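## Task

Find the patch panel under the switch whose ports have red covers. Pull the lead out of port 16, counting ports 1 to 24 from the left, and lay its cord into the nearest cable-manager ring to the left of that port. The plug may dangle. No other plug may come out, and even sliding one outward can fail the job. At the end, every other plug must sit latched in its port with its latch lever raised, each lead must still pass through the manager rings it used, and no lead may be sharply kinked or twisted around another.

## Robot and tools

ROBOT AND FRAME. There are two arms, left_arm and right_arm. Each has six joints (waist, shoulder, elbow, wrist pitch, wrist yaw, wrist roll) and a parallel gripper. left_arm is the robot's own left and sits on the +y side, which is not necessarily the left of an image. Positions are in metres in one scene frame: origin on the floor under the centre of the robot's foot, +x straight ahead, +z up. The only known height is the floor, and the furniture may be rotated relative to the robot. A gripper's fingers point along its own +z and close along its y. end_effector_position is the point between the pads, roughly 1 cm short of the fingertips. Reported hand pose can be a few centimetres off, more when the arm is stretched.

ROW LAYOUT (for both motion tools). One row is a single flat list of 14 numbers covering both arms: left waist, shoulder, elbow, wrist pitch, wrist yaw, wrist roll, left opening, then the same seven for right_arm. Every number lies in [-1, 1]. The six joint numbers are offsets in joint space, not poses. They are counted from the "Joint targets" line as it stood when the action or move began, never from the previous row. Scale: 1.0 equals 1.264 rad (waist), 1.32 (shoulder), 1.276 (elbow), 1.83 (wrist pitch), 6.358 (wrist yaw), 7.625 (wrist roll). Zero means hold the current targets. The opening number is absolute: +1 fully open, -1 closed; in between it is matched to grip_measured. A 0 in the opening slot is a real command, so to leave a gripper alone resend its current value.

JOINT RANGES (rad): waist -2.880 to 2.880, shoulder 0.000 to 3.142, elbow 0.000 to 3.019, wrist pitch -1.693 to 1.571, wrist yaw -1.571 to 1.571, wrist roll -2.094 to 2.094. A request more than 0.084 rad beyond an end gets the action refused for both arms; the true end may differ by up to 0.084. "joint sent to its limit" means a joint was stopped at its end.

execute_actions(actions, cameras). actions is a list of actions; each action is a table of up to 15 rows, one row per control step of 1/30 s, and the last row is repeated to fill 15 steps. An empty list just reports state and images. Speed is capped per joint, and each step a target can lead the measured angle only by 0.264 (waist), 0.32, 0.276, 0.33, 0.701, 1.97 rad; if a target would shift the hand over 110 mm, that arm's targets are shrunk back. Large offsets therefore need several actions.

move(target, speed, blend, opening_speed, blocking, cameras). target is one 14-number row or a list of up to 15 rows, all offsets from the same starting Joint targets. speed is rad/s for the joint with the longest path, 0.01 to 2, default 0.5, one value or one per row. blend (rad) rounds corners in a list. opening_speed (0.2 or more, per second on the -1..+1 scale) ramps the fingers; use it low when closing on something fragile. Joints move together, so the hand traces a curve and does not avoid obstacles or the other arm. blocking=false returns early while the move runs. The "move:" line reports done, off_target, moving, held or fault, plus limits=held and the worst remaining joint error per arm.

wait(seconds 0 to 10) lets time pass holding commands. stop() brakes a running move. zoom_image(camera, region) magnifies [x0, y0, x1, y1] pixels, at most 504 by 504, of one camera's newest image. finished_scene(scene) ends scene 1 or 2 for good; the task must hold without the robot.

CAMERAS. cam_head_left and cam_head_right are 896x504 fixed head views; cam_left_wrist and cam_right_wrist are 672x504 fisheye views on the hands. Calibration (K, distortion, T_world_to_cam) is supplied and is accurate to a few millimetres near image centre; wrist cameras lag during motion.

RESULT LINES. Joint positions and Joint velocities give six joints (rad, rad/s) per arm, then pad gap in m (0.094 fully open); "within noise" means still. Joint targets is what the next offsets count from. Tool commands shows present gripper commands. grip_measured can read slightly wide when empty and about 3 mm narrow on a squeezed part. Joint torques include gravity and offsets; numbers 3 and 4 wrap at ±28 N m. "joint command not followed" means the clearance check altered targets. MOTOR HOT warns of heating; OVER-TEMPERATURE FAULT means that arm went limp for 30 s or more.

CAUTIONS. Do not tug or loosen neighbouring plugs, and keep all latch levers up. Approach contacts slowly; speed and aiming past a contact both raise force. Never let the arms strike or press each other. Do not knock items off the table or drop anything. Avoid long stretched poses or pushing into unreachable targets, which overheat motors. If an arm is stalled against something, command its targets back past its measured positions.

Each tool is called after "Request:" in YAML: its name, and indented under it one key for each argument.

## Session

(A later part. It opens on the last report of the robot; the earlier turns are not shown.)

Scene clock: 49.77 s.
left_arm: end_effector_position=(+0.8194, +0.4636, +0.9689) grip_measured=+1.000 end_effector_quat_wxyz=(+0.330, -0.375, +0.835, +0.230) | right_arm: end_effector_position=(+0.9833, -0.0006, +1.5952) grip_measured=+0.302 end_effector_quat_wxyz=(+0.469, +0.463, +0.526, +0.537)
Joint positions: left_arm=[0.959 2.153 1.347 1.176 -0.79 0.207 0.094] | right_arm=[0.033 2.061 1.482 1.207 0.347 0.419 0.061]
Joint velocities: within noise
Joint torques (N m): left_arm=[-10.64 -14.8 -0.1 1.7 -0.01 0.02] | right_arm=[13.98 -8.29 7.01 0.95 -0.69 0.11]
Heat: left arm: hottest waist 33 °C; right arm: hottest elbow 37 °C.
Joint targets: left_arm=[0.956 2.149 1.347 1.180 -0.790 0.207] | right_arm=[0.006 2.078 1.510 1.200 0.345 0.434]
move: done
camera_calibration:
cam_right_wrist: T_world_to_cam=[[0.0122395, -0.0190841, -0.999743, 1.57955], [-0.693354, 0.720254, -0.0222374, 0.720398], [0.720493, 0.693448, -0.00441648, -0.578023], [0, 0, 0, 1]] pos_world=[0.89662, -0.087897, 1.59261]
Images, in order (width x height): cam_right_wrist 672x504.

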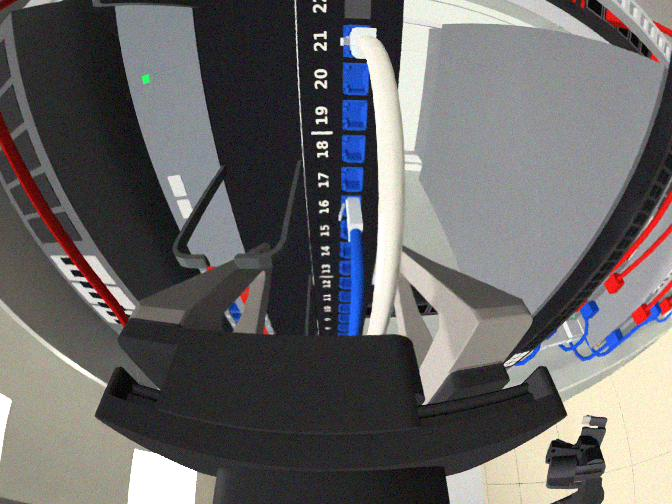

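Request:
move:
  target: [0,0,0,0,0,0,1,-0.0142,0.003,0,0,0,0,0.3]
  speed: 0.1
  cameras: ["cam_right_wrist"]

Request:
zoom_image:
  camera: "cam_right_wrist"
  region: [230, 150, 430, 330]

Scene clock: 51.80 s.
left_arm: end_effector_position=(+0.8194, +0.4636, +0.9689) grip_measured=+1.000 end_effector_quat_wxyz=(+0.330, -0.375, +0.835, +0.230) | right_arm: end_effector_position=(+0.9850, -0.0004, +1.5821) grip_measured=+0.302 end_effector_quat_wxyz=(+0.469, +0.463, +0.532, +0.532)
Joint positions: left_arm=[0.959 2.153 1.347 1.176 -0.79 0.207 0.094] | right_arm=[0.017 2.068 1.482 1.206 0.346 0.419 0.061]
Joint velocities: within noise
Joint torques (N m): left_arm=[-10.58 -14.8 -0.12 1.69 -0.01 0.02] | right_arm=[13.74 -8.82 6.9 0.94 -0.61 0.14]
Heat: left arm: hottest waist 33 °C; right arm: hottest elbow 37 °C.
Joint targets: left_arm=[0.956 2.149 1.347 1.180 -0.790 0.207] | right_arm=[-0.012 2.082 1.510 1.200 0.345 0.434]
move: done
camera_calibration:
cam_right_wrist: T_world_to_cam=[[0.00153074, -0.0317978, -0.999493, 1.57655], [-0.693607, 0.719955, -0.0239668, 0.724103], [0.720352, 0.693292, -0.0209531, -0.55319], [0, 0, 0, 1]] pos_world=[0.898321, -0.0876686, 1.58151]
Images, in order (width x height): cam_right_wrist 672x504.

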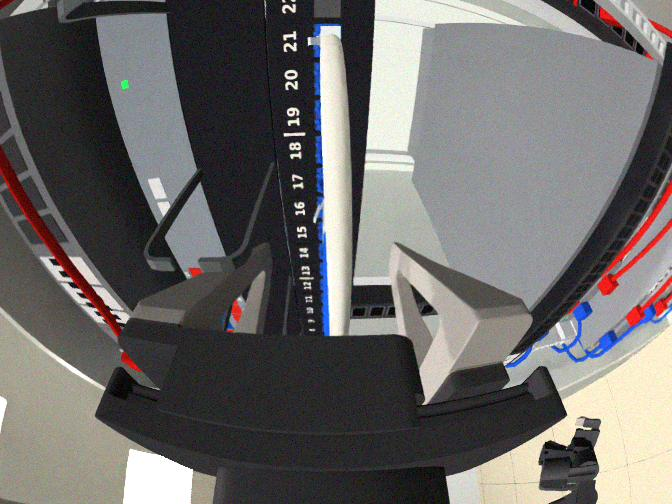

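Scaled by 2.520 from the camera's 672x504 image, which has a finer 960x720 frame.

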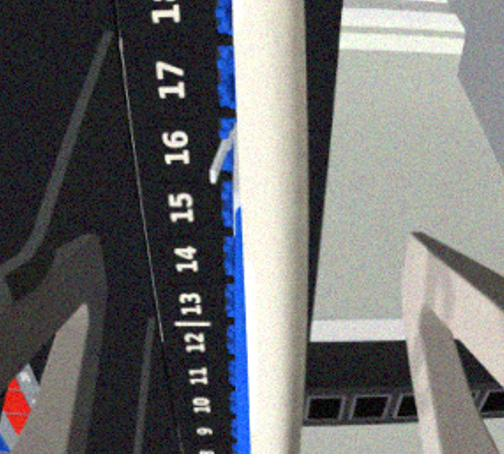

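Request:
move:
  target: [0,0,0,0,0,0,1,0.0475,0.0614,0.0564,0.0885,0.0105,-0.0118,0.3]
  speed: 0.15
  cameras: ["cam_right_wrist"]

Request:
zoom_image:
  camera: "cam_right_wrist"
  region: [230, 150, 430, 330]

Scene clock: 58.30 s.
left_arm: end_effector_position=(+0.8194, +0.4636, +0.9689) grip_measured=+1.000 end_effector_quat_wxyz=(+0.330, -0.375, +0.835, +0.230) | right_arm: end_effector_position=(+0.9868, -0.0047, +1.5725) grip_measured=+0.302 end_effector_quat_wxyz=(+0.505, +0.499, +0.503, +0.492)
Joint positions: left_arm=[0.959 2.153 1.347 1.176 -0.79 0.207 0.094] | right_arm=[0.017 2.148 1.552 1.351 0.411 0.359 0.061]
Joint velocities: within noise
Joint torques (N m): left_arm=[-10.58 -14.74 -0.1 1.7 0 0.02] | right_arm=[19.14 -9 7.01 1.61 -0.55 -0.12]
Heat: left arm: hottest waist 33 °C; right arm: hottest elbow 37 °C.
Joint targets: left_arm=[0.956 2.149 1.347 1.180 -0.790 0.207] | right_arm=[0.048 2.163 1.582 1.362 0.412 0.344]
move: done
camera_calibration:
cam_right_wrist: T_world_to_cam=[[-0.0134612, -0.0413499, -0.999054, 1.58092], [-0.585675, 0.810141, -0.0256397, 0.624808], [0.810435, 0.584775, -0.035123, -0.618837], [0, 0, 0, 1]] pos_world=[0.888742, -0.0789314, 1.57371]
Images, in order (width x height): cam_right_wrist 672x504.

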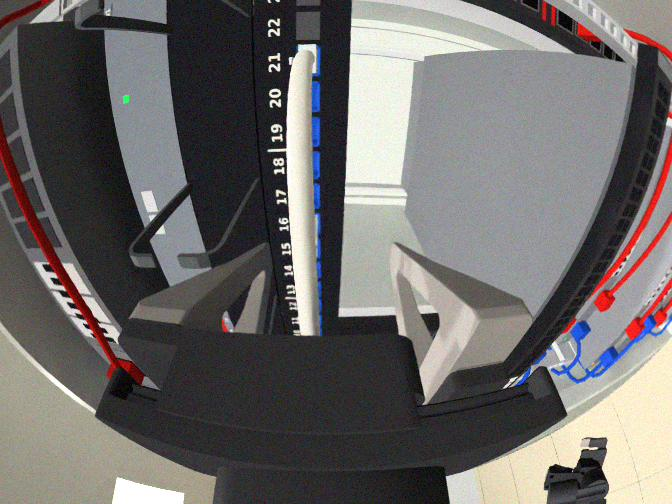

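Scaled by 2.520 from the camera's 672x504 image, which has a finer 960x720 frame.

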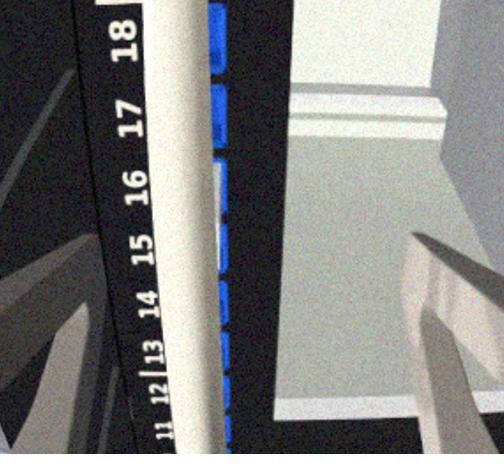

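Request:
move:
  target: [0,0,0,0,0,0,1,0.011,0,0,0,0,0,0.3]
  speed: 0.3
  cameras: ["cam_right_wrist"]

Request:
zoom_image:
  camera: "cam_right_wrist"
  region: [230, 150, 430, 330]

Scene clock: 59.40 s.
left_arm: end_effector_position=(+0.8194, +0.4636, +0.9689) grip_measured=+1.000 end_effector_quat_wxyz=(+0.330, -0.375, +0.835, +0.230) | right_arm: end_effector_position=(+0.9832, -0.0005, +1.5819) grip_measured=+0.302 end_effector_quat_wxyz=(+0.504, +0.498, +0.501, +0.498)
Joint positions: left_arm=[0.959 2.153 1.347 1.176 -0.79 0.207 0.094] | right_arm=[0.032 2.148 1.552 1.352 0.411 0.359 0.061]
Joint velocities: within noise
Joint torques (N m): left_arm=[-10.58 -14.74 -0.1 1.7 -0.01 0.02] | right_arm=[18.84 -9.11 7.05 1.48 -0.57 -0.16]
Heat: left arm: hottest waist 33 °C; right arm: hottest elbow 37 °C.
Joint targets: left_arm=[0.956 2.149 1.347 1.180 -0.790 0.207] | right_arm=[0.062 2.163 1.582 1.362 0.412 0.344]
move: done
camera_calibration:
cam_right_wrist: T_world_to_cam=[[-0.0047502, -0.0330439, -0.999443, 1.58246], [-0.59086, 0.806422, -0.0238539, 0.62177], [0.80676, 0.590417, -0.023355, -0.633002], [0, 0, 0, 1]] pos_world=[0.885577, -0.0753826, 1.58163]
Images, in order (width x height): cam_right_wrist 672x504.

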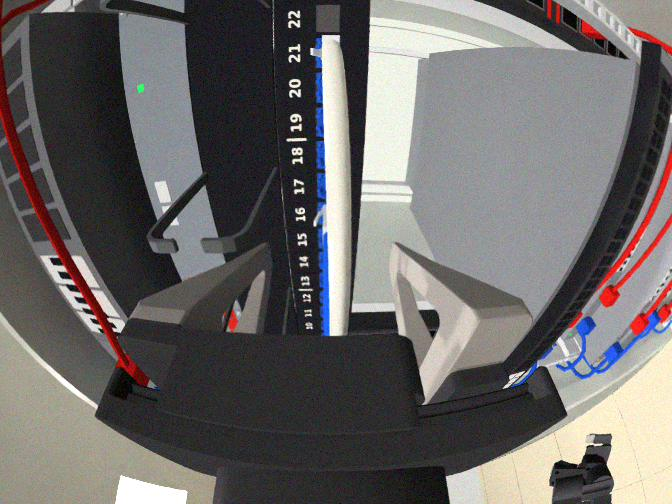

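Scaled by 2.520 from the camera's 672x504 image, which has a finer 960x720 frame.

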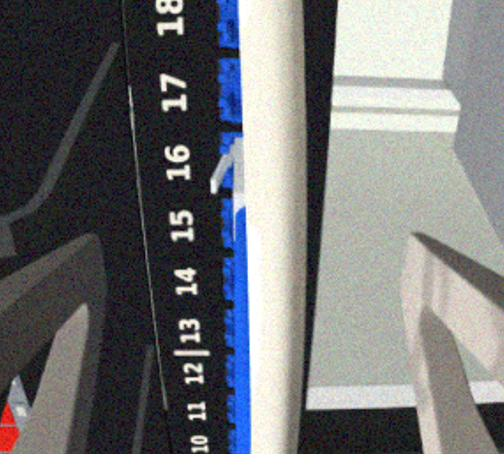

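Request:
move:
  target: [0,0,0,0,0,0,1,-0.057,0.0023,0.0431,-0.0412,-0.0025,0.0058,0.3]
  speed: 0.1
  cameras: ["cam_right_wrist"]

Request:
zoom_image:
  camera: "cam_right_wrist"
  region: [230, 150, 430, 330]

Scene clock: 61.70 s.
left_arm: end_effector_position=(+0.8194, +0.4636, +0.9689) grip_measured=+1.000 end_effector_quat_wxyz=(+0.330, -0.375, +0.835, +0.230) | right_arm: end_effector_position=(+1.0013, +0.0012, +1.5851) grip_measured=+0.302 end_effector_quat_wxyz=(+0.501, +0.493, +0.503, +0.502)
Joint positions: left_arm=[0.959 2.153 1.347 1.176 -0.79 0.207 0.094] | right_arm=[0.024 2.154 1.605 1.292 0.396 0.37 0.061]
Joint velocities: within noise
Joint torques (N m): left_arm=[-10.58 -14.74 -0.12 1.69 -0.01 0.02] | right_arm=[14.15 -9.41 7.17 0.94 -0.61 0.17]
Heat: left arm: hottest shoulder 34 °C; right arm: hottest elbow 37 °C.
Joint targets: left_arm=[0.956 2.149 1.347 1.180 -0.790 0.207] | right_arm=[-0.010 2.166 1.637 1.287 0.396 0.388]
move: done
camera_calibration:
cam_right_wrist: T_world_to_cam=[[0.000006674, -0.0323268, -0.999477, 1.5811], [-0.600857, 0.798939, -0.0258447, 0.644395], [0.799357, 0.600543, -0.0194185, -0.647392], [0, 0, 0, 1]] pos_world=[0.904676, -0.0749335, 1.58436]
Images, in order (width x height): cam_right_wrist 672x504.

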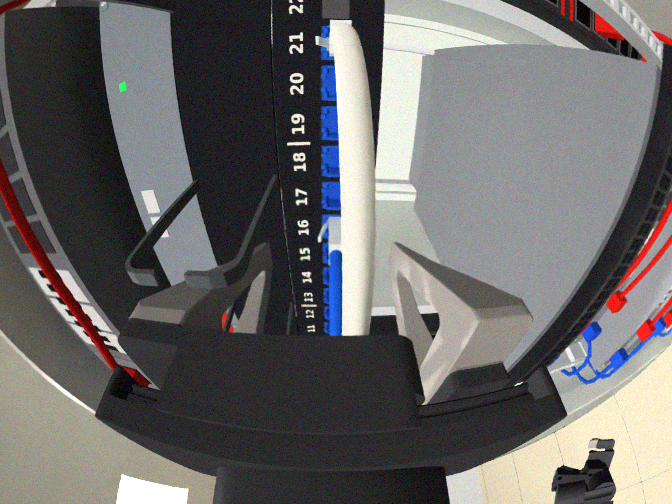

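Scaled by 2.520 from the camera's 672x504 image, which has a finer 960x720 frame.

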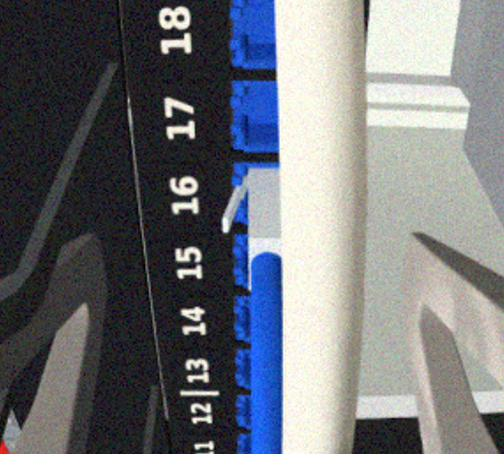

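Request:
move:
  target: [0,0,0,0,0,0,1,-0.0079,-0.0288,0,-0.006,-0.0002,0.0007,0.3]
  speed: 0.1
  cameras: ["cam_right_wrist"]

Request:
zoom_image:
  camera: "cam_right_wrist"
  region: [230, 150, 430, 330]

Scene clock: 63.37 s.
left_arm: end_effector_position=(+0.8194, +0.4636, +0.9689) grip_measured=+1.000 end_effector_quat_wxyz=(+0.330, -0.375, +0.835, +0.230) | right_arm: end_effector_position=(+1.0028, +0.0019, +1.5806) grip_measured=+0.302 end_effector_quat_wxyz=(+0.499, +0.492, +0.507, +0.502)
Joint positions: left_arm=[0.959 2.153 1.347 1.176 -0.79 0.207 0.094] | right_arm=[0.018 2.154 1.605 1.281 0.394 0.374 0.061]
Joint velocities: within noise
Joint torques (N m): left_arm=[-10.64 -14.8 -0.12 1.7 -0.01 0.02] | right_arm=[14.04 -12.4 7.35 0.94 -0.57 0.16]
Heat: left arm: hottest shoulder 34 °C; right arm: hottest elbow 37 °C.
Joint targets: left_arm=[0.956 2.149 1.347 1.180 -0.790 0.207] | right_arm=[-0.020 2.128 1.637 1.276 0.395 0.393]
move: off_target (right_arm); right_arm: the waist is farthest, 0.038 rad from its target
camera_calibration:
cam_right_wrist: T_world_to_cam=[[-0.00510467, -0.0360667, -0.999336, 1.58154], [-0.606744, 0.794486, -0.0255743, 0.650087], [0.794881, 0.606211, -0.0259389, -0.634305], [0, 0, 0, 1]] pos_world=[0.906706, -0.074922, 1.58066]
Images, in order (width x height): cam_right_wrist 672x504.

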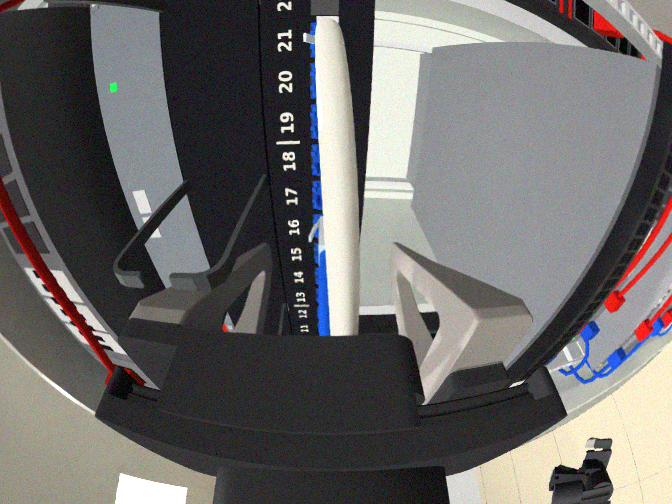

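Scaled by 2.520 from the camera's 672x504 image, which has a finer 960x720 frame.

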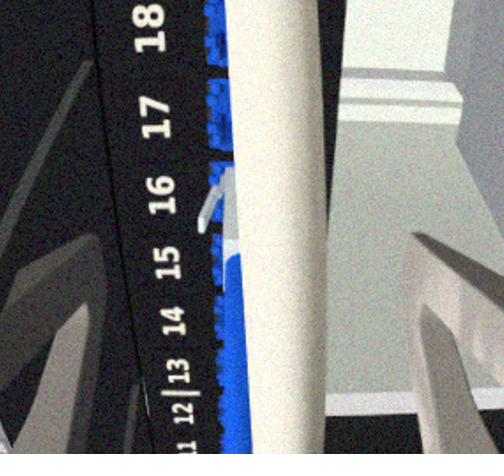

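Request:
move:
  target: [0,0,0,0,0,0,1,-0.0024,-0.0091,0,0,0,0,0.3]
  speed: 0.1
  cameras: ["cam_right_wrist"]

Request:
zoom_image:
  camera: "cam_right_wrist"
  region: [230, 150, 430, 330]

Scene clock: 64.53 s.
left_arm: end_effector_position=(+0.8194, +0.4636, +0.9689) grip_measured=+1.000 end_effector_quat_wxyz=(+0.330, -0.375, +0.835, +0.230) | right_arm: end_effector_position=(+1.0031, +0.0017, +1.5806) grip_measured=+0.302 end_effector_quat_wxyz=(+0.499, +0.492, +0.507, +0.502)
Joint positions: left_arm=[0.959 2.153 1.347 1.176 -0.79 0.207 0.094] | right_arm=[0.017 2.153 1.605 1.279 0.394 0.375 0.061]
Joint velocities: within noise
Joint torques (N m): left_arm=[-10.64 -14.74 -0.12 1.69 0 0.02] | right_arm=[13.45 -12.98 7.31 1.06 -0.61 0.18]
Heat: left arm: hottest shoulder 34 °C; right arm: hottest elbow 37 °C.
Joint targets: left_arm=[0.956 2.149 1.347 1.180 -0.790 0.207] | right_arm=[-0.023 2.116 1.637 1.276 0.395 0.393]
move: off_target (right_arm); right_arm: the waist is farthest, 0.040 rad from its target
camera_calibration:
cam_right_wrist: T_world_to_cam=[[-0.00534316, -0.0359902, -0.999338, 1.58171], [-0.607486, 0.793926, -0.0253444, 0.650796], [0.794313, 0.606948, -0.0261056, -0.633647], [0, 0, 0, 1]] pos_world=[0.907114, -0.0751678, 1.58062]
Images, in order (width x height): cam_right_wrist 672x504.

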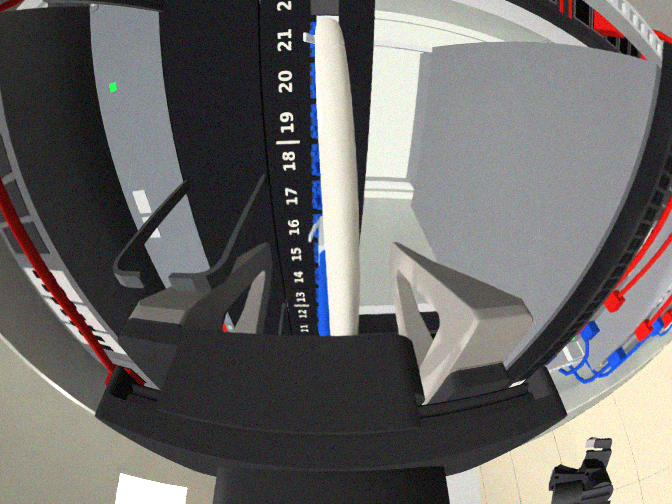

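Scaled by 2.520 from the camera's 672x504 image, which has a finer 960x720 frame.

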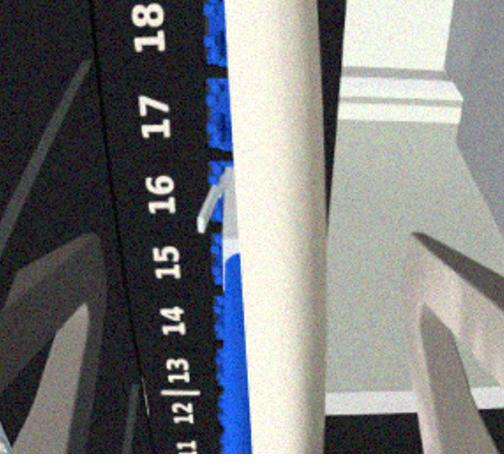

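Request:
move:
  target: [0,0,0,0,0,0,1,0,0.0182,0,0,0,0,-0.35]
  speed: 0.1
  opening_speed: 0.8
  cameras: ["cam_right_wrist"]

Request:
zoom_image:
  camera: "cam_right_wrist"
  region: [230, 150, 430, 330]

Scene clock: 66.30 s.
left_arm: end_effector_position=(+0.8194, +0.4636, +0.9689) grip_measured=+1.000 end_effector_quat_wxyz=(+0.330, -0.375, +0.835, +0.230) | right_arm: end_effector_position=(+1.0034, +0.0017, +1.5805) grip_measured=-0.348 end_effector_quat_wxyz=(+0.499, +0.491, +0.507, +0.503)
Joint positions: left_arm=[0.959 2.153 1.347 1.176 -0.79 0.207 0.094] | right_arm=[0.017 2.152 1.605 1.277 0.391 0.375 0.031]
Joint velocities: within noise
Joint torques (N m): left_arm=[-10.58 -14.74 -0.1 1.7 0 0.02] | right_arm=[13.45 -11.16 7.32 1.11 -0.48 0.17]
Heat: left arm: hottest shoulder 34 °C; right arm: hottest elbow 38 °C.
Joint targets: left_arm=[0.956 2.149 1.347 1.180 -0.790 0.207] | right_arm=[-0.023 2.140 1.637 1.276 0.395 0.393]
move: off_target (right_arm); right_arm: the waist is farthest, 0.040 rad from its target
camera_calibration:
cam_right_wrist: T_world_to_cam=[[-0.0036479, -0.0368783, -0.999313, 1.5799], [-0.608703, 0.792937, -0.0270403, 0.654869], [0.793389, 0.608187, -0.0253405, -0.634196], [0, 0, 0, 1]] pos_world=[0.907549, -0.0752962, 1.58045]
Images, in order (width x height): cam_right_wrist 672x504.

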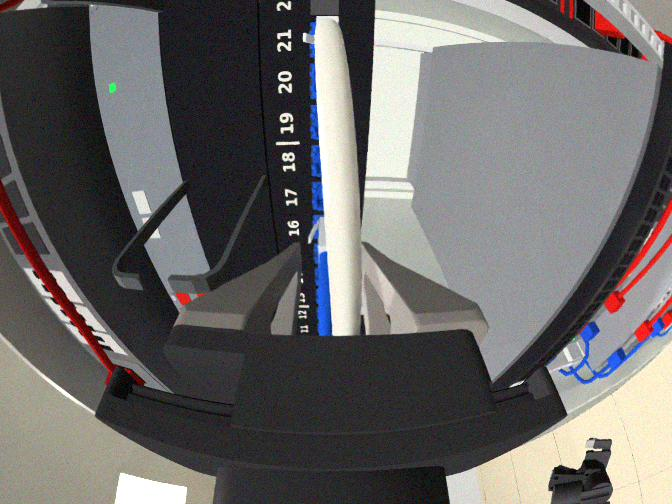

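Scaled by 2.520 from the camera's 672x504 image, which has a finer 960x720 frame.

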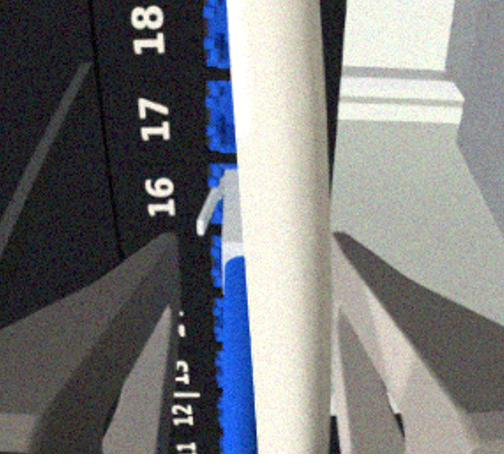

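Request:
move:
  target: [0,0,0,0,0,0,1,0,-0.0197,0,0,0,0,-0.35]
  speed: 0.3
  cameras: ["cam_right_wrist"]

Scene clock: 67.40 s.
left_arm: end_effector_position=(+0.8194, +0.4636, +0.9689) grip_measured=+1.000 end_effector_quat_wxyz=(+0.330, -0.375, +0.835, +0.230) | right_arm: end_effector_position=(+1.0037, +0.0013, +1.5807) grip_measured=-0.348 end_effector_quat_wxyz=(+0.499, +0.491, +0.507, +0.503)
Joint positions: left_arm=[0.959 2.153 1.347 1.176 -0.79 0.207 0.094] | right_arm=[0.017 2.152 1.605 1.277 0.391 0.375 0.031]
Joint velocities: within noise
Joint torques (N m): left_arm=[-10.58 -14.8 -0.1 1.69 0 0.02] | right_arm=[13.57 -13.04 7.28 1.03 -0.5 0.14]
Heat: left arm: hottest shoulder 34 °C; right arm: hottest elbow 38 °C.
Joint targets: left_arm=[0.956 2.149 1.347 1.180 -0.790 0.207] | right_arm=[-0.023 2.114 1.637 1.276 0.395 0.393]
move: off_target (right_arm); right_arm: the waist is farthest, 0.040 rad from its target
camera_calibration:
cam_right_wrist: T_world_to_cam=[[-0.00352981, -0.036728, -0.999319, 1.58005], [-0.608441, 0.793139, -0.0270011, 0.655008], [0.793591, 0.607932, -0.0251464, -0.634653], [0, 0, 0, 1]] pos_world=[0.907766, -0.0756549, 1.5807]
Images, in order (width x height): cam_right_wrist 672x504.

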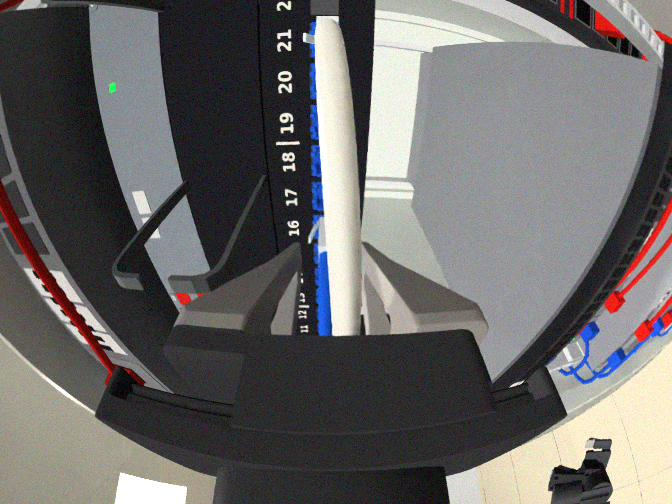

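Request:
zoom_image:
  camera: "cam_right_wrist"
  region: [90, 230, 390, 430]

Scaled by 1.680 from the camera's 672x504 image, which has a finer 960x720 frame.

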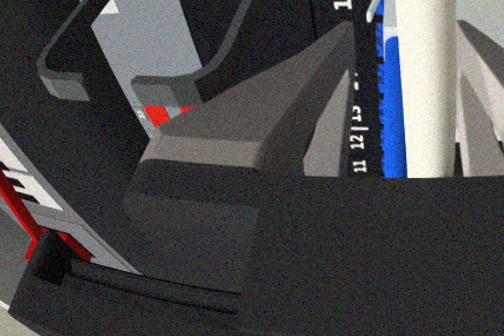

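Request:
move:
  target: [0,0,0,0,0,0,1,0,0.0159,0.0050,0.0098,0,0,-0.35]
  speed: 0.2
  cameras: ["cam_right_wrist"]

Request:
zoom_image:
  camera: "cam_right_wrist"
  region: [230, 150, 430, 330]

Scene clock: 74.00 s.
left_arm: end_effector_position=(+0.8194, +0.4636, +0.9689) grip_measured=+1.000 end_effector_quat_wxyz=(+0.330, -0.375, +0.835, +0.230) | right_arm: end_effector_position=(+1.0037, +0.0013, +1.5807) grip_measured=-0.348 end_effector_quat_wxyz=(+0.499, +0.491, +0.507, +0.503)
Joint positions: left_arm=[0.959 2.153 1.347 1.176 -0.79 0.207 0.094] | right_arm=[0.017 2.152 1.605 1.277 0.391 0.375 0.031]
Joint velocities: within noise
Joint torques (N m): left_arm=[-10.64 -14.74 -0.1 1.69 -0.01 0.02] | right_arm=[13.68 -11.87 7.77 1.85 -0.52 0.17]
Heat: left arm: hottest shoulder 34 °C; right arm: hottest elbow 38 °C.
Joint targets: left_arm=[0.956 2.149 1.347 1.180 -0.790 0.207] | right_arm=[-0.023 2.135 1.644 1.294 0.395 0.393]
move: off_target (right_arm); right_arm: the waist is farthest, 0.040 rad from its target
camera_calibration:
cam_right_wrist: T_world_to_cam=[[-0.00352981, -0.036728, -0.999319, 1.58005], [-0.608441, 0.793139, -0.0270011, 0.655008], [0.793591, 0.607932, -0.0251464, -0.634653], [0, 0, 0, 1]] pos_world=[0.907766, -0.0756549, 1.5807]
Images, in order (width x height): cam_right_wrist 672x504.

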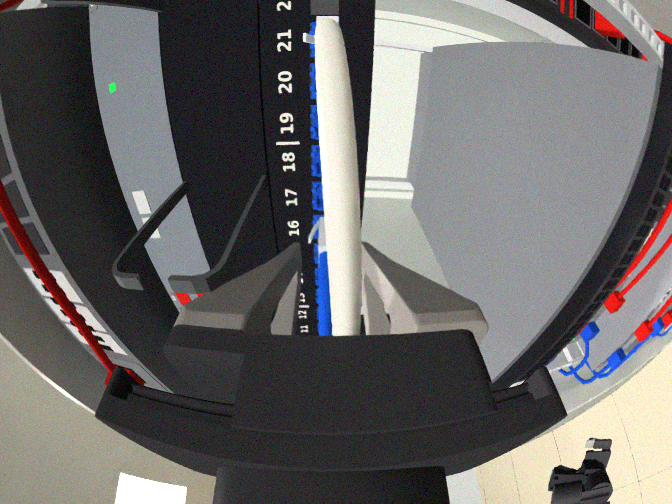

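Scaled by 2.520 from the camera's 672x504 image, which has a finer 960x720 frame.

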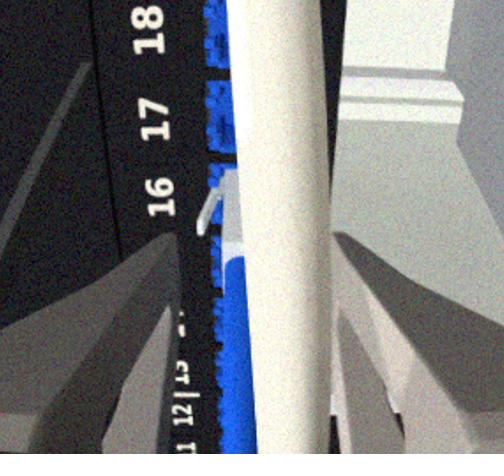

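Request:
move:
  target:
    - [0,0,0,0,0,0,1,0.0617,0.0341,0,0.005,0,0,-0.35]
    - [0,0,0,0,0,0,1,0.0087,-0.0061,0,-0.0033,0,0,-0.35]
  speed: 0.3
  cameras: ["cam_right_wrist"]

Request:
zoom_image:
  camera: "cam_right_wrist"
  region: [230, 150, 430, 330]

Scene clock: 75.97 s.
left_arm: end_effector_position=(+0.8194, +0.4636, +0.9689) grip_measured=+1.000 end_effector_quat_wxyz=(+0.330, -0.375, +0.835, +0.230) | right_arm: end_effector_position=(+1.0041, +0.0012, +1.5816) grip_measured=-0.348 end_effector_quat_wxyz=(+0.501, +0.496, +0.501, +0.503)
Joint positions: left_arm=[0.959 2.153 1.347 1.176 -0.79 0.207 0.094] | right_arm=[0.018 2.159 1.613 1.289 0.394 0.378 0.031]
Joint velocities: within noise
Joint torques (N m): left_arm=[-10.58 -14.74 -0.12 1.7 -0.01 0.02] | right_arm=[14.68 -12.4 7.1 1.18 -0.58 0.13]
Heat: left arm: hottest shoulder 34 °C; right arm: hottest elbow 38 °C.
Joint targets: left_arm=[0.956 2.149 1.347 1.180 -0.790 0.207] | right_arm=[-0.012 2.127 1.644 1.288 0.395 0.393]
move: done
camera_calibration:
cam_right_wrist: T_world_to_cam=[[-0.00121467, -0.0273538, -0.999625, 1.57899], [-0.598975, 0.800488, -0.0211768, 0.63667], [0.800767, 0.598725, -0.0173566, -0.654383], [0, 0, 0, 1]] pos_world=[0.907276, -0.0746601, 1.58053]
Images, in order (width x height): cam_right_wrist 672x504.

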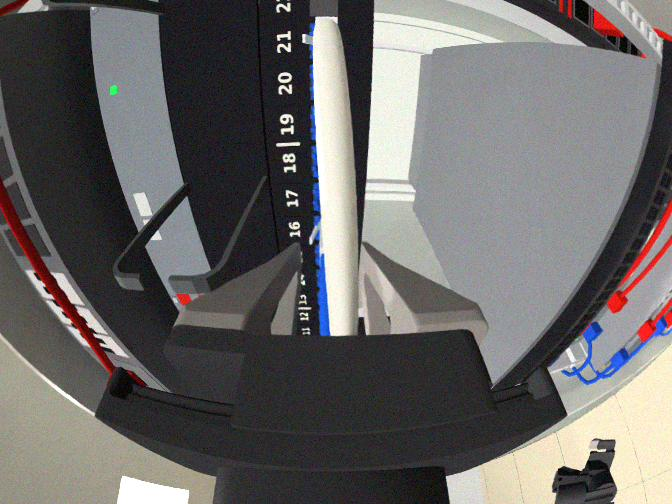

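Scaled by 2.520 from the camera's 672x504 image, which has a finer 960x720 frame.

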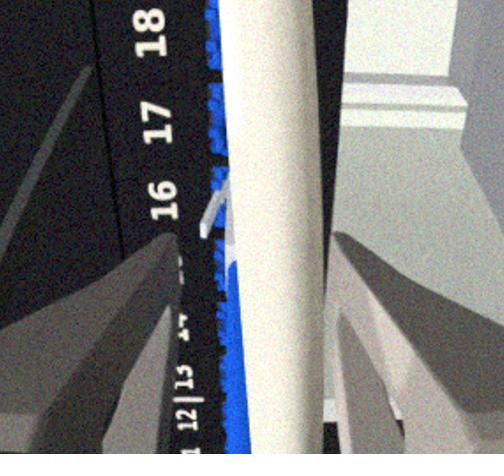

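Request:
move:
  target: [0,0,0,0,0,0,1,-0.0032,-0.0072,0,0,0,0,-0.35]
  speed: 0.3
  cameras: ["cam_right_wrist"]

Request:
zoom_image:
  camera: "cam_right_wrist"
  region: [230, 150, 430, 330]

Scene clock: 77.07 s.
left_arm: end_effector_position=(+0.8194, +0.4636, +0.9689) grip_measured=+1.000 end_effector_quat_wxyz=(+0.330, -0.375, +0.835, +0.230) | right_arm: end_effector_position=(+1.0042, +0.0012, +1.5813) grip_measured=-0.348 end_effector_quat_wxyz=(+0.501, +0.496, +0.501, +0.503)
Joint positions: left_arm=[0.959 2.153 1.347 1.176 -0.79 0.207 0.094] | right_arm=[0.017 2.159 1.613 1.288 0.394 0.378 0.031]
Joint velocities: within noise
Joint torques (N m): left_arm=[-10.58 -14.74 -0.12 1.7 -0.01 0.02] | right_arm=[14.1 -13.33 7.1 1.14 -0.59 0.14]
Heat: left arm: hottest shoulder 34 °C; right arm: hottest elbow 38 °C.
Joint targets: left_arm=[0.956 2.149 1.347 1.180 -0.790 0.207] | right_arm=[-0.017 2.117 1.644 1.288 0.395 0.393]
move: off_target (right_arm); right_arm: the shoulder is farthest, 0.041 rad from its target
camera_calibration:
cam_right_wrist: T_world_to_cam=[[-0.00156302, -0.0277421, -0.999614, 1.57903], [-0.599085, 0.800403, -0.0212767, 0.637023], [0.800684, 0.59882, -0.0178709, -0.653548], [0, 0, 0, 1]] pos_world=[0.907385, -0.0747113, 1.5803]
Images, in order (width x height): cam_right_wrist 672x504.

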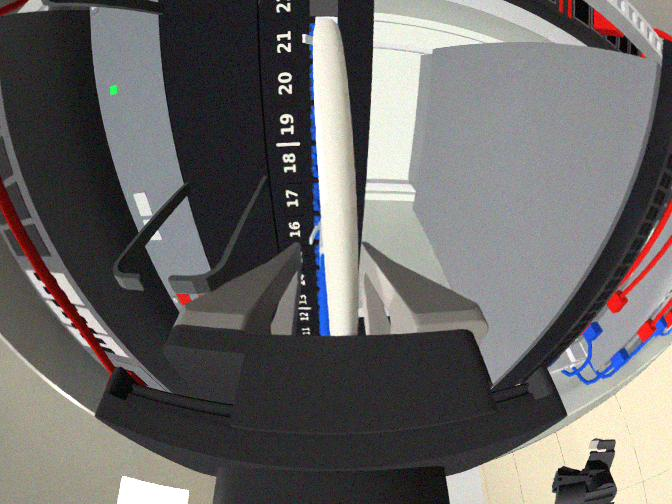

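Scaled by 2.520 from the camera's 672x504 image, which has a finer 960x720 frame.

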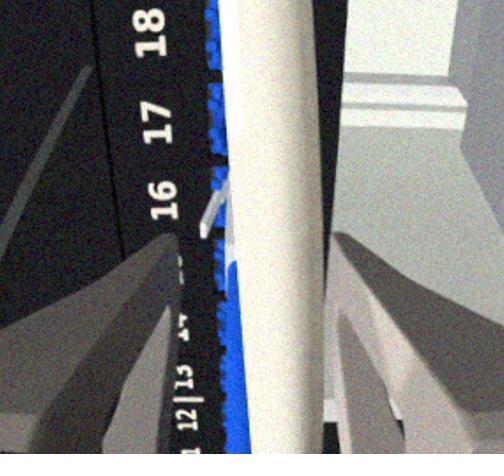

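Request:
move:
  target: [0,0,0,0,0,0,1,0,0.0174,0,0.0202,0,0,-0.35]
  speed: 0.3
  cameras: ["cam_right_wrist"]

Request:
zoom_image:
  camera: "cam_right_wrist"
  region: [270, 200, 390, 290]

Scene clock: 79.27 s.
left_arm: end_effector_position=(+0.8194, +0.4636, +0.9689) grip_measured=+1.000 end_effector_quat_wxyz=(+0.330, -0.375, +0.835, +0.230) | right_arm: end_effector_position=(+1.0042, +0.0004, +1.5816) grip_measured=-0.348 end_effector_quat_wxyz=(+0.501, +0.496, +0.500, +0.503)
Joint positions: left_arm=[0.959 2.153 1.347 1.176 -0.79 0.207 0.094] | right_arm=[0.017 2.159 1.613 1.292 0.394 0.378 0.031]
Joint velocities: within noise
Joint torques (N m): left_arm=[-10.64 -14.74 -0.1 1.7 -0.01 0.02] | right_arm=[14.1 -11.63 7.01 2.52 -0.57 0.14]
Heat: left arm: hottest shoulder 34 °C; right arm: hottest elbow 38 °C.
Joint targets: left_arm=[0.956 2.149 1.347 1.180 -0.790 0.207] | right_arm=[-0.017 2.140 1.644 1.325 0.395 0.393]
move: done
camera_calibration:
cam_right_wrist: T_world_to_cam=[[-0.000473176, -0.0263943, -0.999651, 1.57828], [-0.596709, 0.802185, -0.0208981, 0.63464], [0.802457, 0.596491, -0.0161293, -0.657636], [0, 0, 0, 1]] pos_world=[0.907167, -0.0751673, 1.58038]
Images, in order (width x height): cam_right_wrist 672x504.

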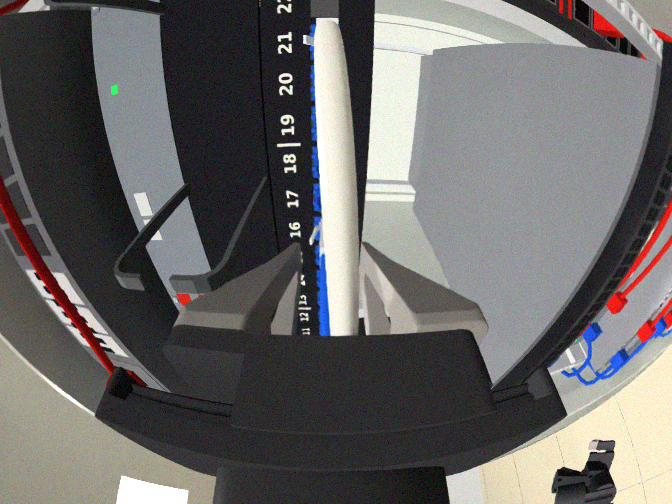

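Scaled by 4.200 from the camera's 672x504 image, which has a finer 960x720 frame.

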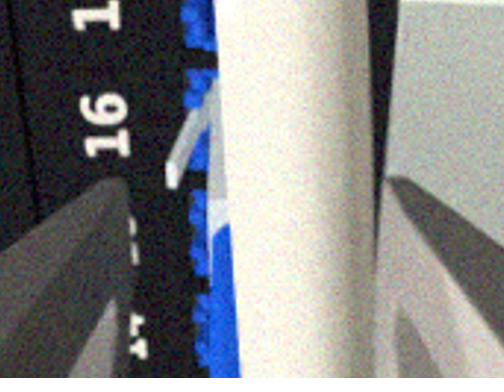

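Request:
move:
  target:
    - [0,0,0,0,0,0,1,0.0601,0.0852,0.0556,0.0607,0.0087,-0.0134,-0.35]
    - [0,0,0,0,0,0,1,0.0601,0.0852,0.0713,0.0607,0.0087,-0.0134,-0.35]
  speed: 0.15
  cameras: ["cam_right_wrist"]

Request:
zoom_image:
  camera: "cam_right_wrist"
  region: [230, 150, 430, 330]

Scene clock: 82.07 s.
left_arm: end_effector_position=(+0.8194, +0.4636, +0.9689) grip_measured=+1.000 end_effector_quat_wxyz=(+0.330, -0.375, +0.835, +0.230) | right_arm: end_effector_position=(+1.0030, -0.0013, +1.5814) grip_measured=-0.348 end_effector_quat_wxyz=(+0.535, +0.529, +0.466, +0.466)
Joint positions: left_arm=[0.959 2.153 1.347 1.176 -0.79 0.207 0.094] | right_arm=[0.028 2.242 1.706 1.426 0.449 0.307 0.031]
Joint velocities: within noise
Joint torques (N m): left_arm=[-10.64 -14.8 -0.12 1.7 -0.01 0.02] | right_arm=[20.25 -9.7 6.79 1.46 -0.6 -0.17]
Heat: left arm: hottest shoulder 34 °C; right arm: hottest elbow 38 °C.
Joint targets: left_arm=[0.956 2.149 1.347 1.180 -0.790 0.207] | right_arm=[0.059 2.253 1.735 1.436 0.450 0.291]
move: done
camera_calibration:
cam_right_wrist: T_world_to_cam=[[-0.00582844, -0.0302299, -0.999526, 1.58322], [-0.481947, 0.87588, -0.02368, 0.524661], [0.876181, 0.481581, -0.0196743, -0.724116], [0, 0, 0, 1]] pos_world=[0.896543, -0.0629592, 1.58065]
Images, in order (width x height): cam_right_wrist 672x504.

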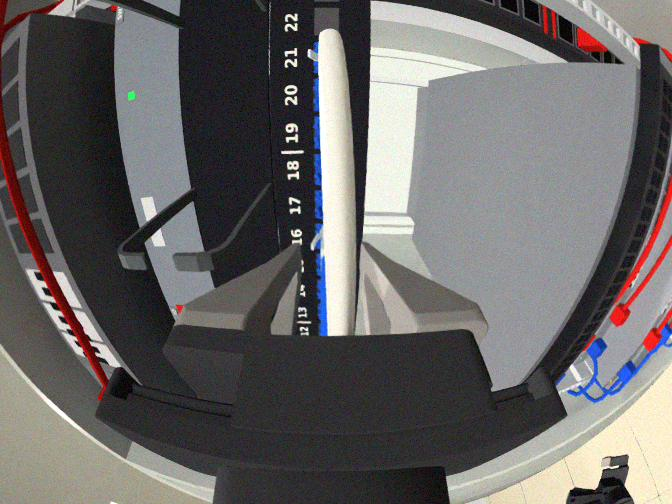

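Scaled by 2.520 from the camera's 672x504 image, which has a finer 960x720 frame.

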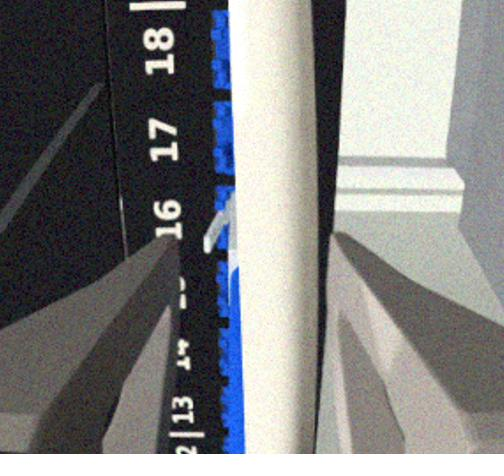

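Request:
move:
  target: [0,0,0,0,0,0,1,0,0,0,0,0,0,-0.7]
  speed: 0.15
  opening_speed: 0.4
  cameras: ["cam_right_wrist"]

Request:
zoom_image:
  camera: "cam_right_wrist"
  region: [260, 190, 400, 330]

Scene clock: 83.67 s.
left_arm: end_effector_position=(+0.8194, +0.4636, +0.9689) grip_measured=+1.000 end_effector_quat_wxyz=(+0.330, -0.375, +0.835, +0.230) | right_arm: end_effector_position=(+1.0025, -0.0012, +1.5825) grip_measured=-0.698 end_effector_quat_wxyz=(+0.535, +0.529, +0.465, +0.466)
Joint positions: left_arm=[0.959 2.153 1.347 1.176 -0.79 0.207 0.094] | right_arm=[0.03 2.242 1.706 1.428 0.449 0.306 0.014]
Joint velocities: within noise
Joint torques (N m): left_arm=[-10.58 -14.74 -0.1 1.69 -0.01 0.02] | right_arm=[20.31 -9.99 6.82 1.32 -0.6 -0.15]
Heat: left arm: hottest shoulder 34 °C; right arm: hottest elbow 38 °C.
Joint targets: left_arm=[0.956 2.149 1.347 1.180 -0.790 0.207] | right_arm=[0.060 2.253 1.735 1.436 0.450 0.291]
move: done
camera_calibration:
cam_right_wrist: T_world_to_cam=[[-0.00448315, -0.0296432, -0.99955, 1.58307], [-0.481174, 0.876301, -0.0238299, 0.52387], [0.876614, 0.480851, -0.0181921, -0.726508], [0, 0, 0, 1]] pos_world=[0.896036, -0.0627984, 1.58163]
Images, in order (width x height): cam_right_wrist 672x504.

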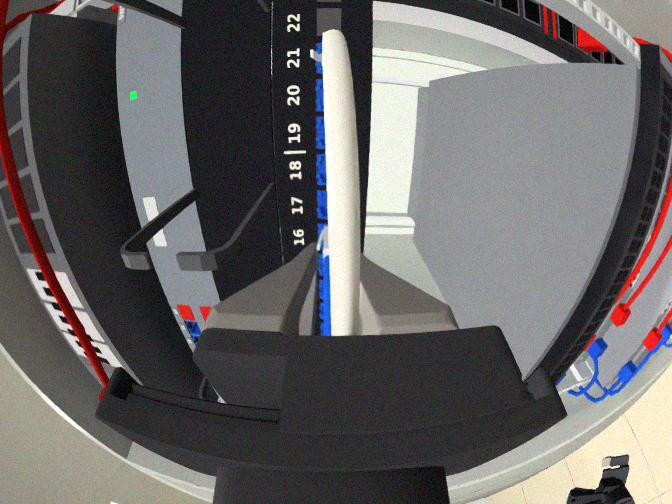

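Scaled by 3.600 from the camera's 672x504 image, which has a finer 960x720 frame.

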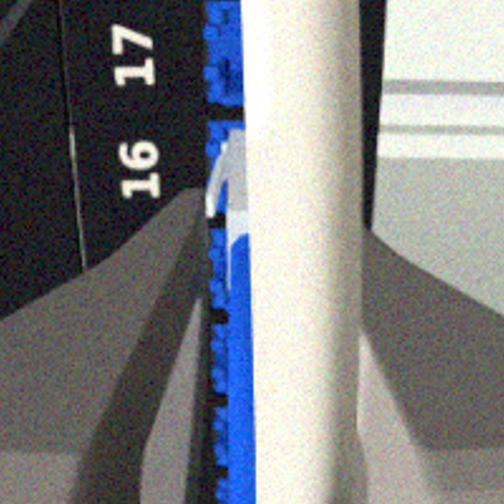

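Request:
move:
  target: [0,0,0,0,0,0,1,0,0,0,0,0,0,-0.95]
  speed: 0.15
  opening_speed: 0.2
  cameras: ["cam_right_wrist"]

Request:
zoom_image:
  camera: "cam_right_wrist"
  region: [260, 190, 400, 330]

Scene clock: 85.40 s.
left_arm: end_effector_position=(+0.8194, +0.4636, +0.9689) grip_measured=+1.000 end_effector_quat_wxyz=(+0.330, -0.375, +0.835, +0.230) | right_arm: end_effector_position=(+1.0025, -0.0013, +1.5830) grip_measured=-0.868 end_effector_quat_wxyz=(+0.535, +0.530, +0.465, +0.465)
Joint positions: left_arm=[0.959 2.153 1.347 1.176 -0.79 0.207 0.094] | right_arm=[0.031 2.242 1.707 1.428 0.452 0.306 0.006]
Joint velocities: within noise
Joint torques (N m): left_arm=[-10.58 -14.74 -0.12 1.7 0 0.02] | right_arm=[20.01 -9.76 6.71 1.31 -0.7 -0.14]
Heat: left arm: hottest shoulder 34 °C; right arm: hottest elbow 38 °C.
Joint targets: left_arm=[0.956 2.149 1.347 1.180 -0.790 0.207] | right_arm=[0.059 2.253 1.735 1.436 0.450 0.291]
move: done
camera_calibration:
cam_right_wrist: T_world_to_cam=[[-0.00671735, -0.0280202, -0.999585, 1.58585], [-0.479967, 0.877026, -0.0213592, 0.51888], [0.877261, 0.479625, -0.0193401, -0.7253], [0, 0, 0, 1]] pos_world=[0.895976, -0.0627633, 1.58225]
Images, in order (width x height): cam_right_wrist 672x504.

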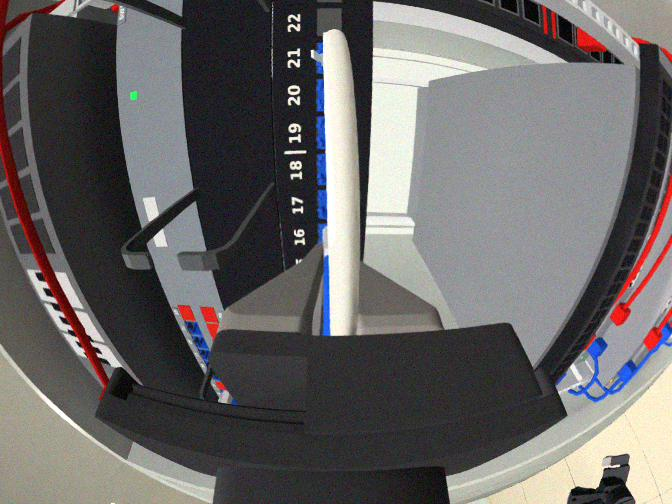

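Scaled by 3.600 from the camera's 672x504 image, which has a finer 960x720 frame.

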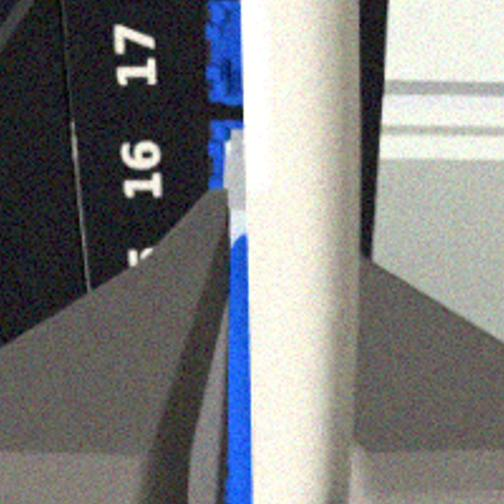

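Request:
move:
  target: [0,0,0,0,0,0,1,0.0174,-0.0356,-0.1058,0.0546,0.0025,-0.0025,-0.97]
  speed: 0.1

Request:
zoom_image:
  camera: "cam_right_wrist"
  region: [260, 190, 400, 330]

Scene clock: 87.83 s.
left_arm: end_effector_position=(+0.8194, +0.4636, +0.9689) grip_measured=+1.000 end_effector_quat_wxyz=(+0.330, -0.375, +0.835, +0.230) | right_arm: end_effector_position=(+0.9682, -0.0021, +1.5820) grip_measured=-0.869 end_effector_quat_wxyz=(+0.536, +0.530, +0.464, +0.465)
Joint positions: left_arm=[0.959 2.153 1.347 1.176 -0.79 0.207 0.094] | right_arm=[0.05 2.224 1.604 1.524 0.464 0.288 0.006]
Joint velocities: within noise
Joint torques (N m): left_arm=[-10.58 -14.8 -0.1 1.7 -0.01 0.02] | right_arm=[19.43 -11.34 4.11 1.4 -0.58 -0.15]
Heat: left arm: hottest shoulder 34 °C; right arm: hottest elbow 38 °C.
Joint targets: left_arm=[0.956 2.149 1.347 1.180 -0.790 0.207] | right_arm=[0.082 2.206 1.600 1.536 0.466 0.272]
move: done
camera_calibration:
cam_right_wrist: T_world_to_cam=[[-0.00573263, -0.0277764, -0.999598, 1.58366], [-0.477174, 0.878542, -0.0216759, 0.500857], [0.87879, 0.476858, -0.0182905, -0.697957], [0, 0, 0, 1]] pos_world=[0.861432, -0.063209, 1.58111]

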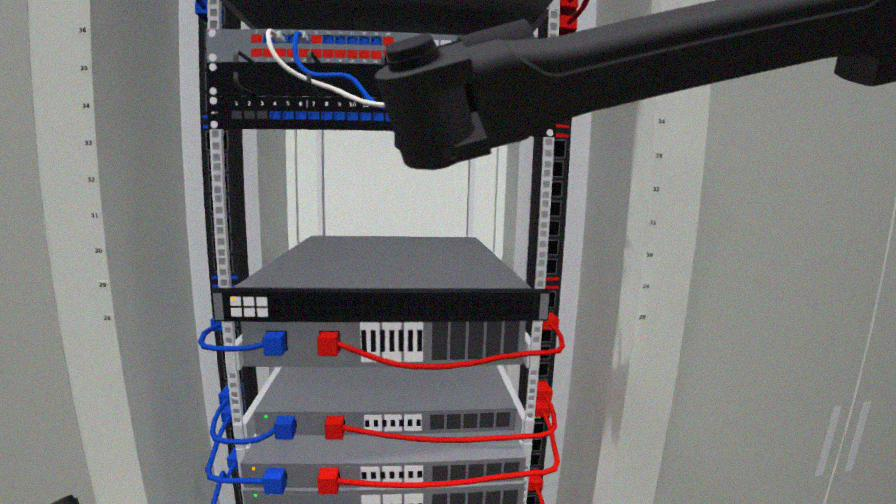

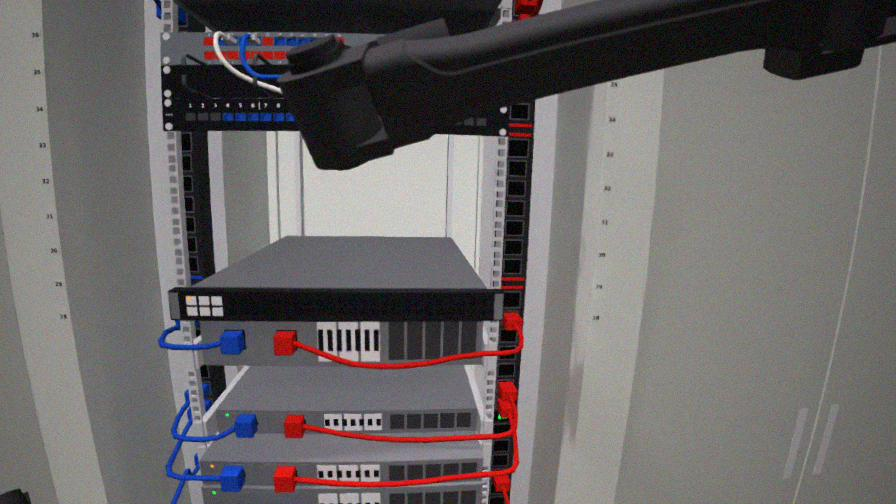

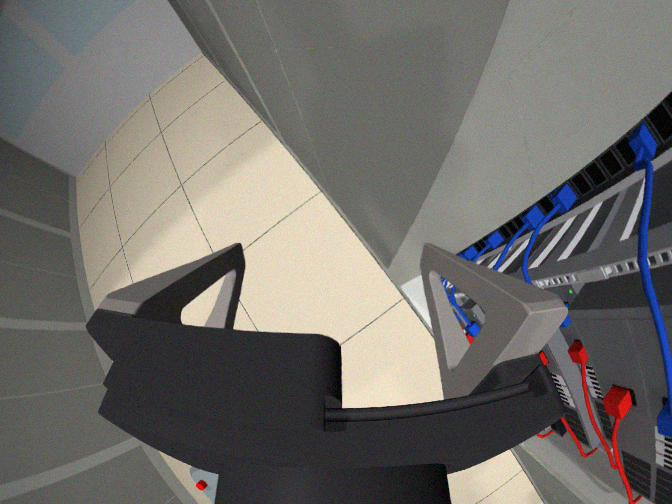

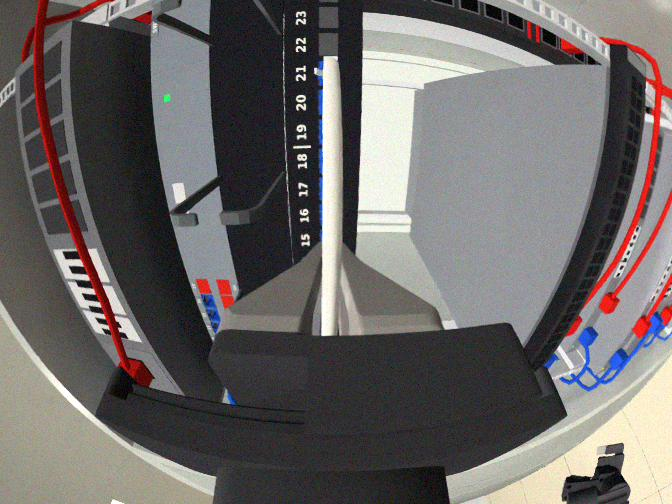

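Scaled by 3.600 from the camera's 672x504 image, which has a finer 960x720 frame.

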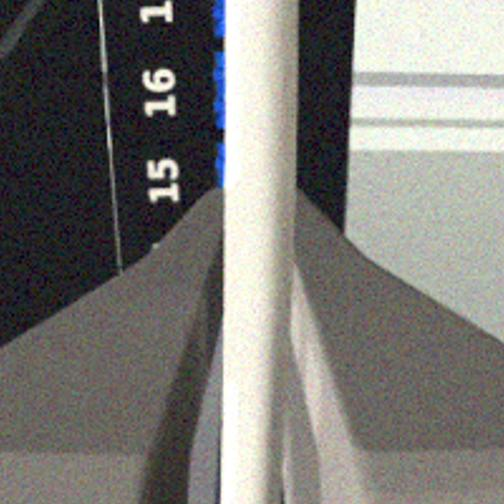

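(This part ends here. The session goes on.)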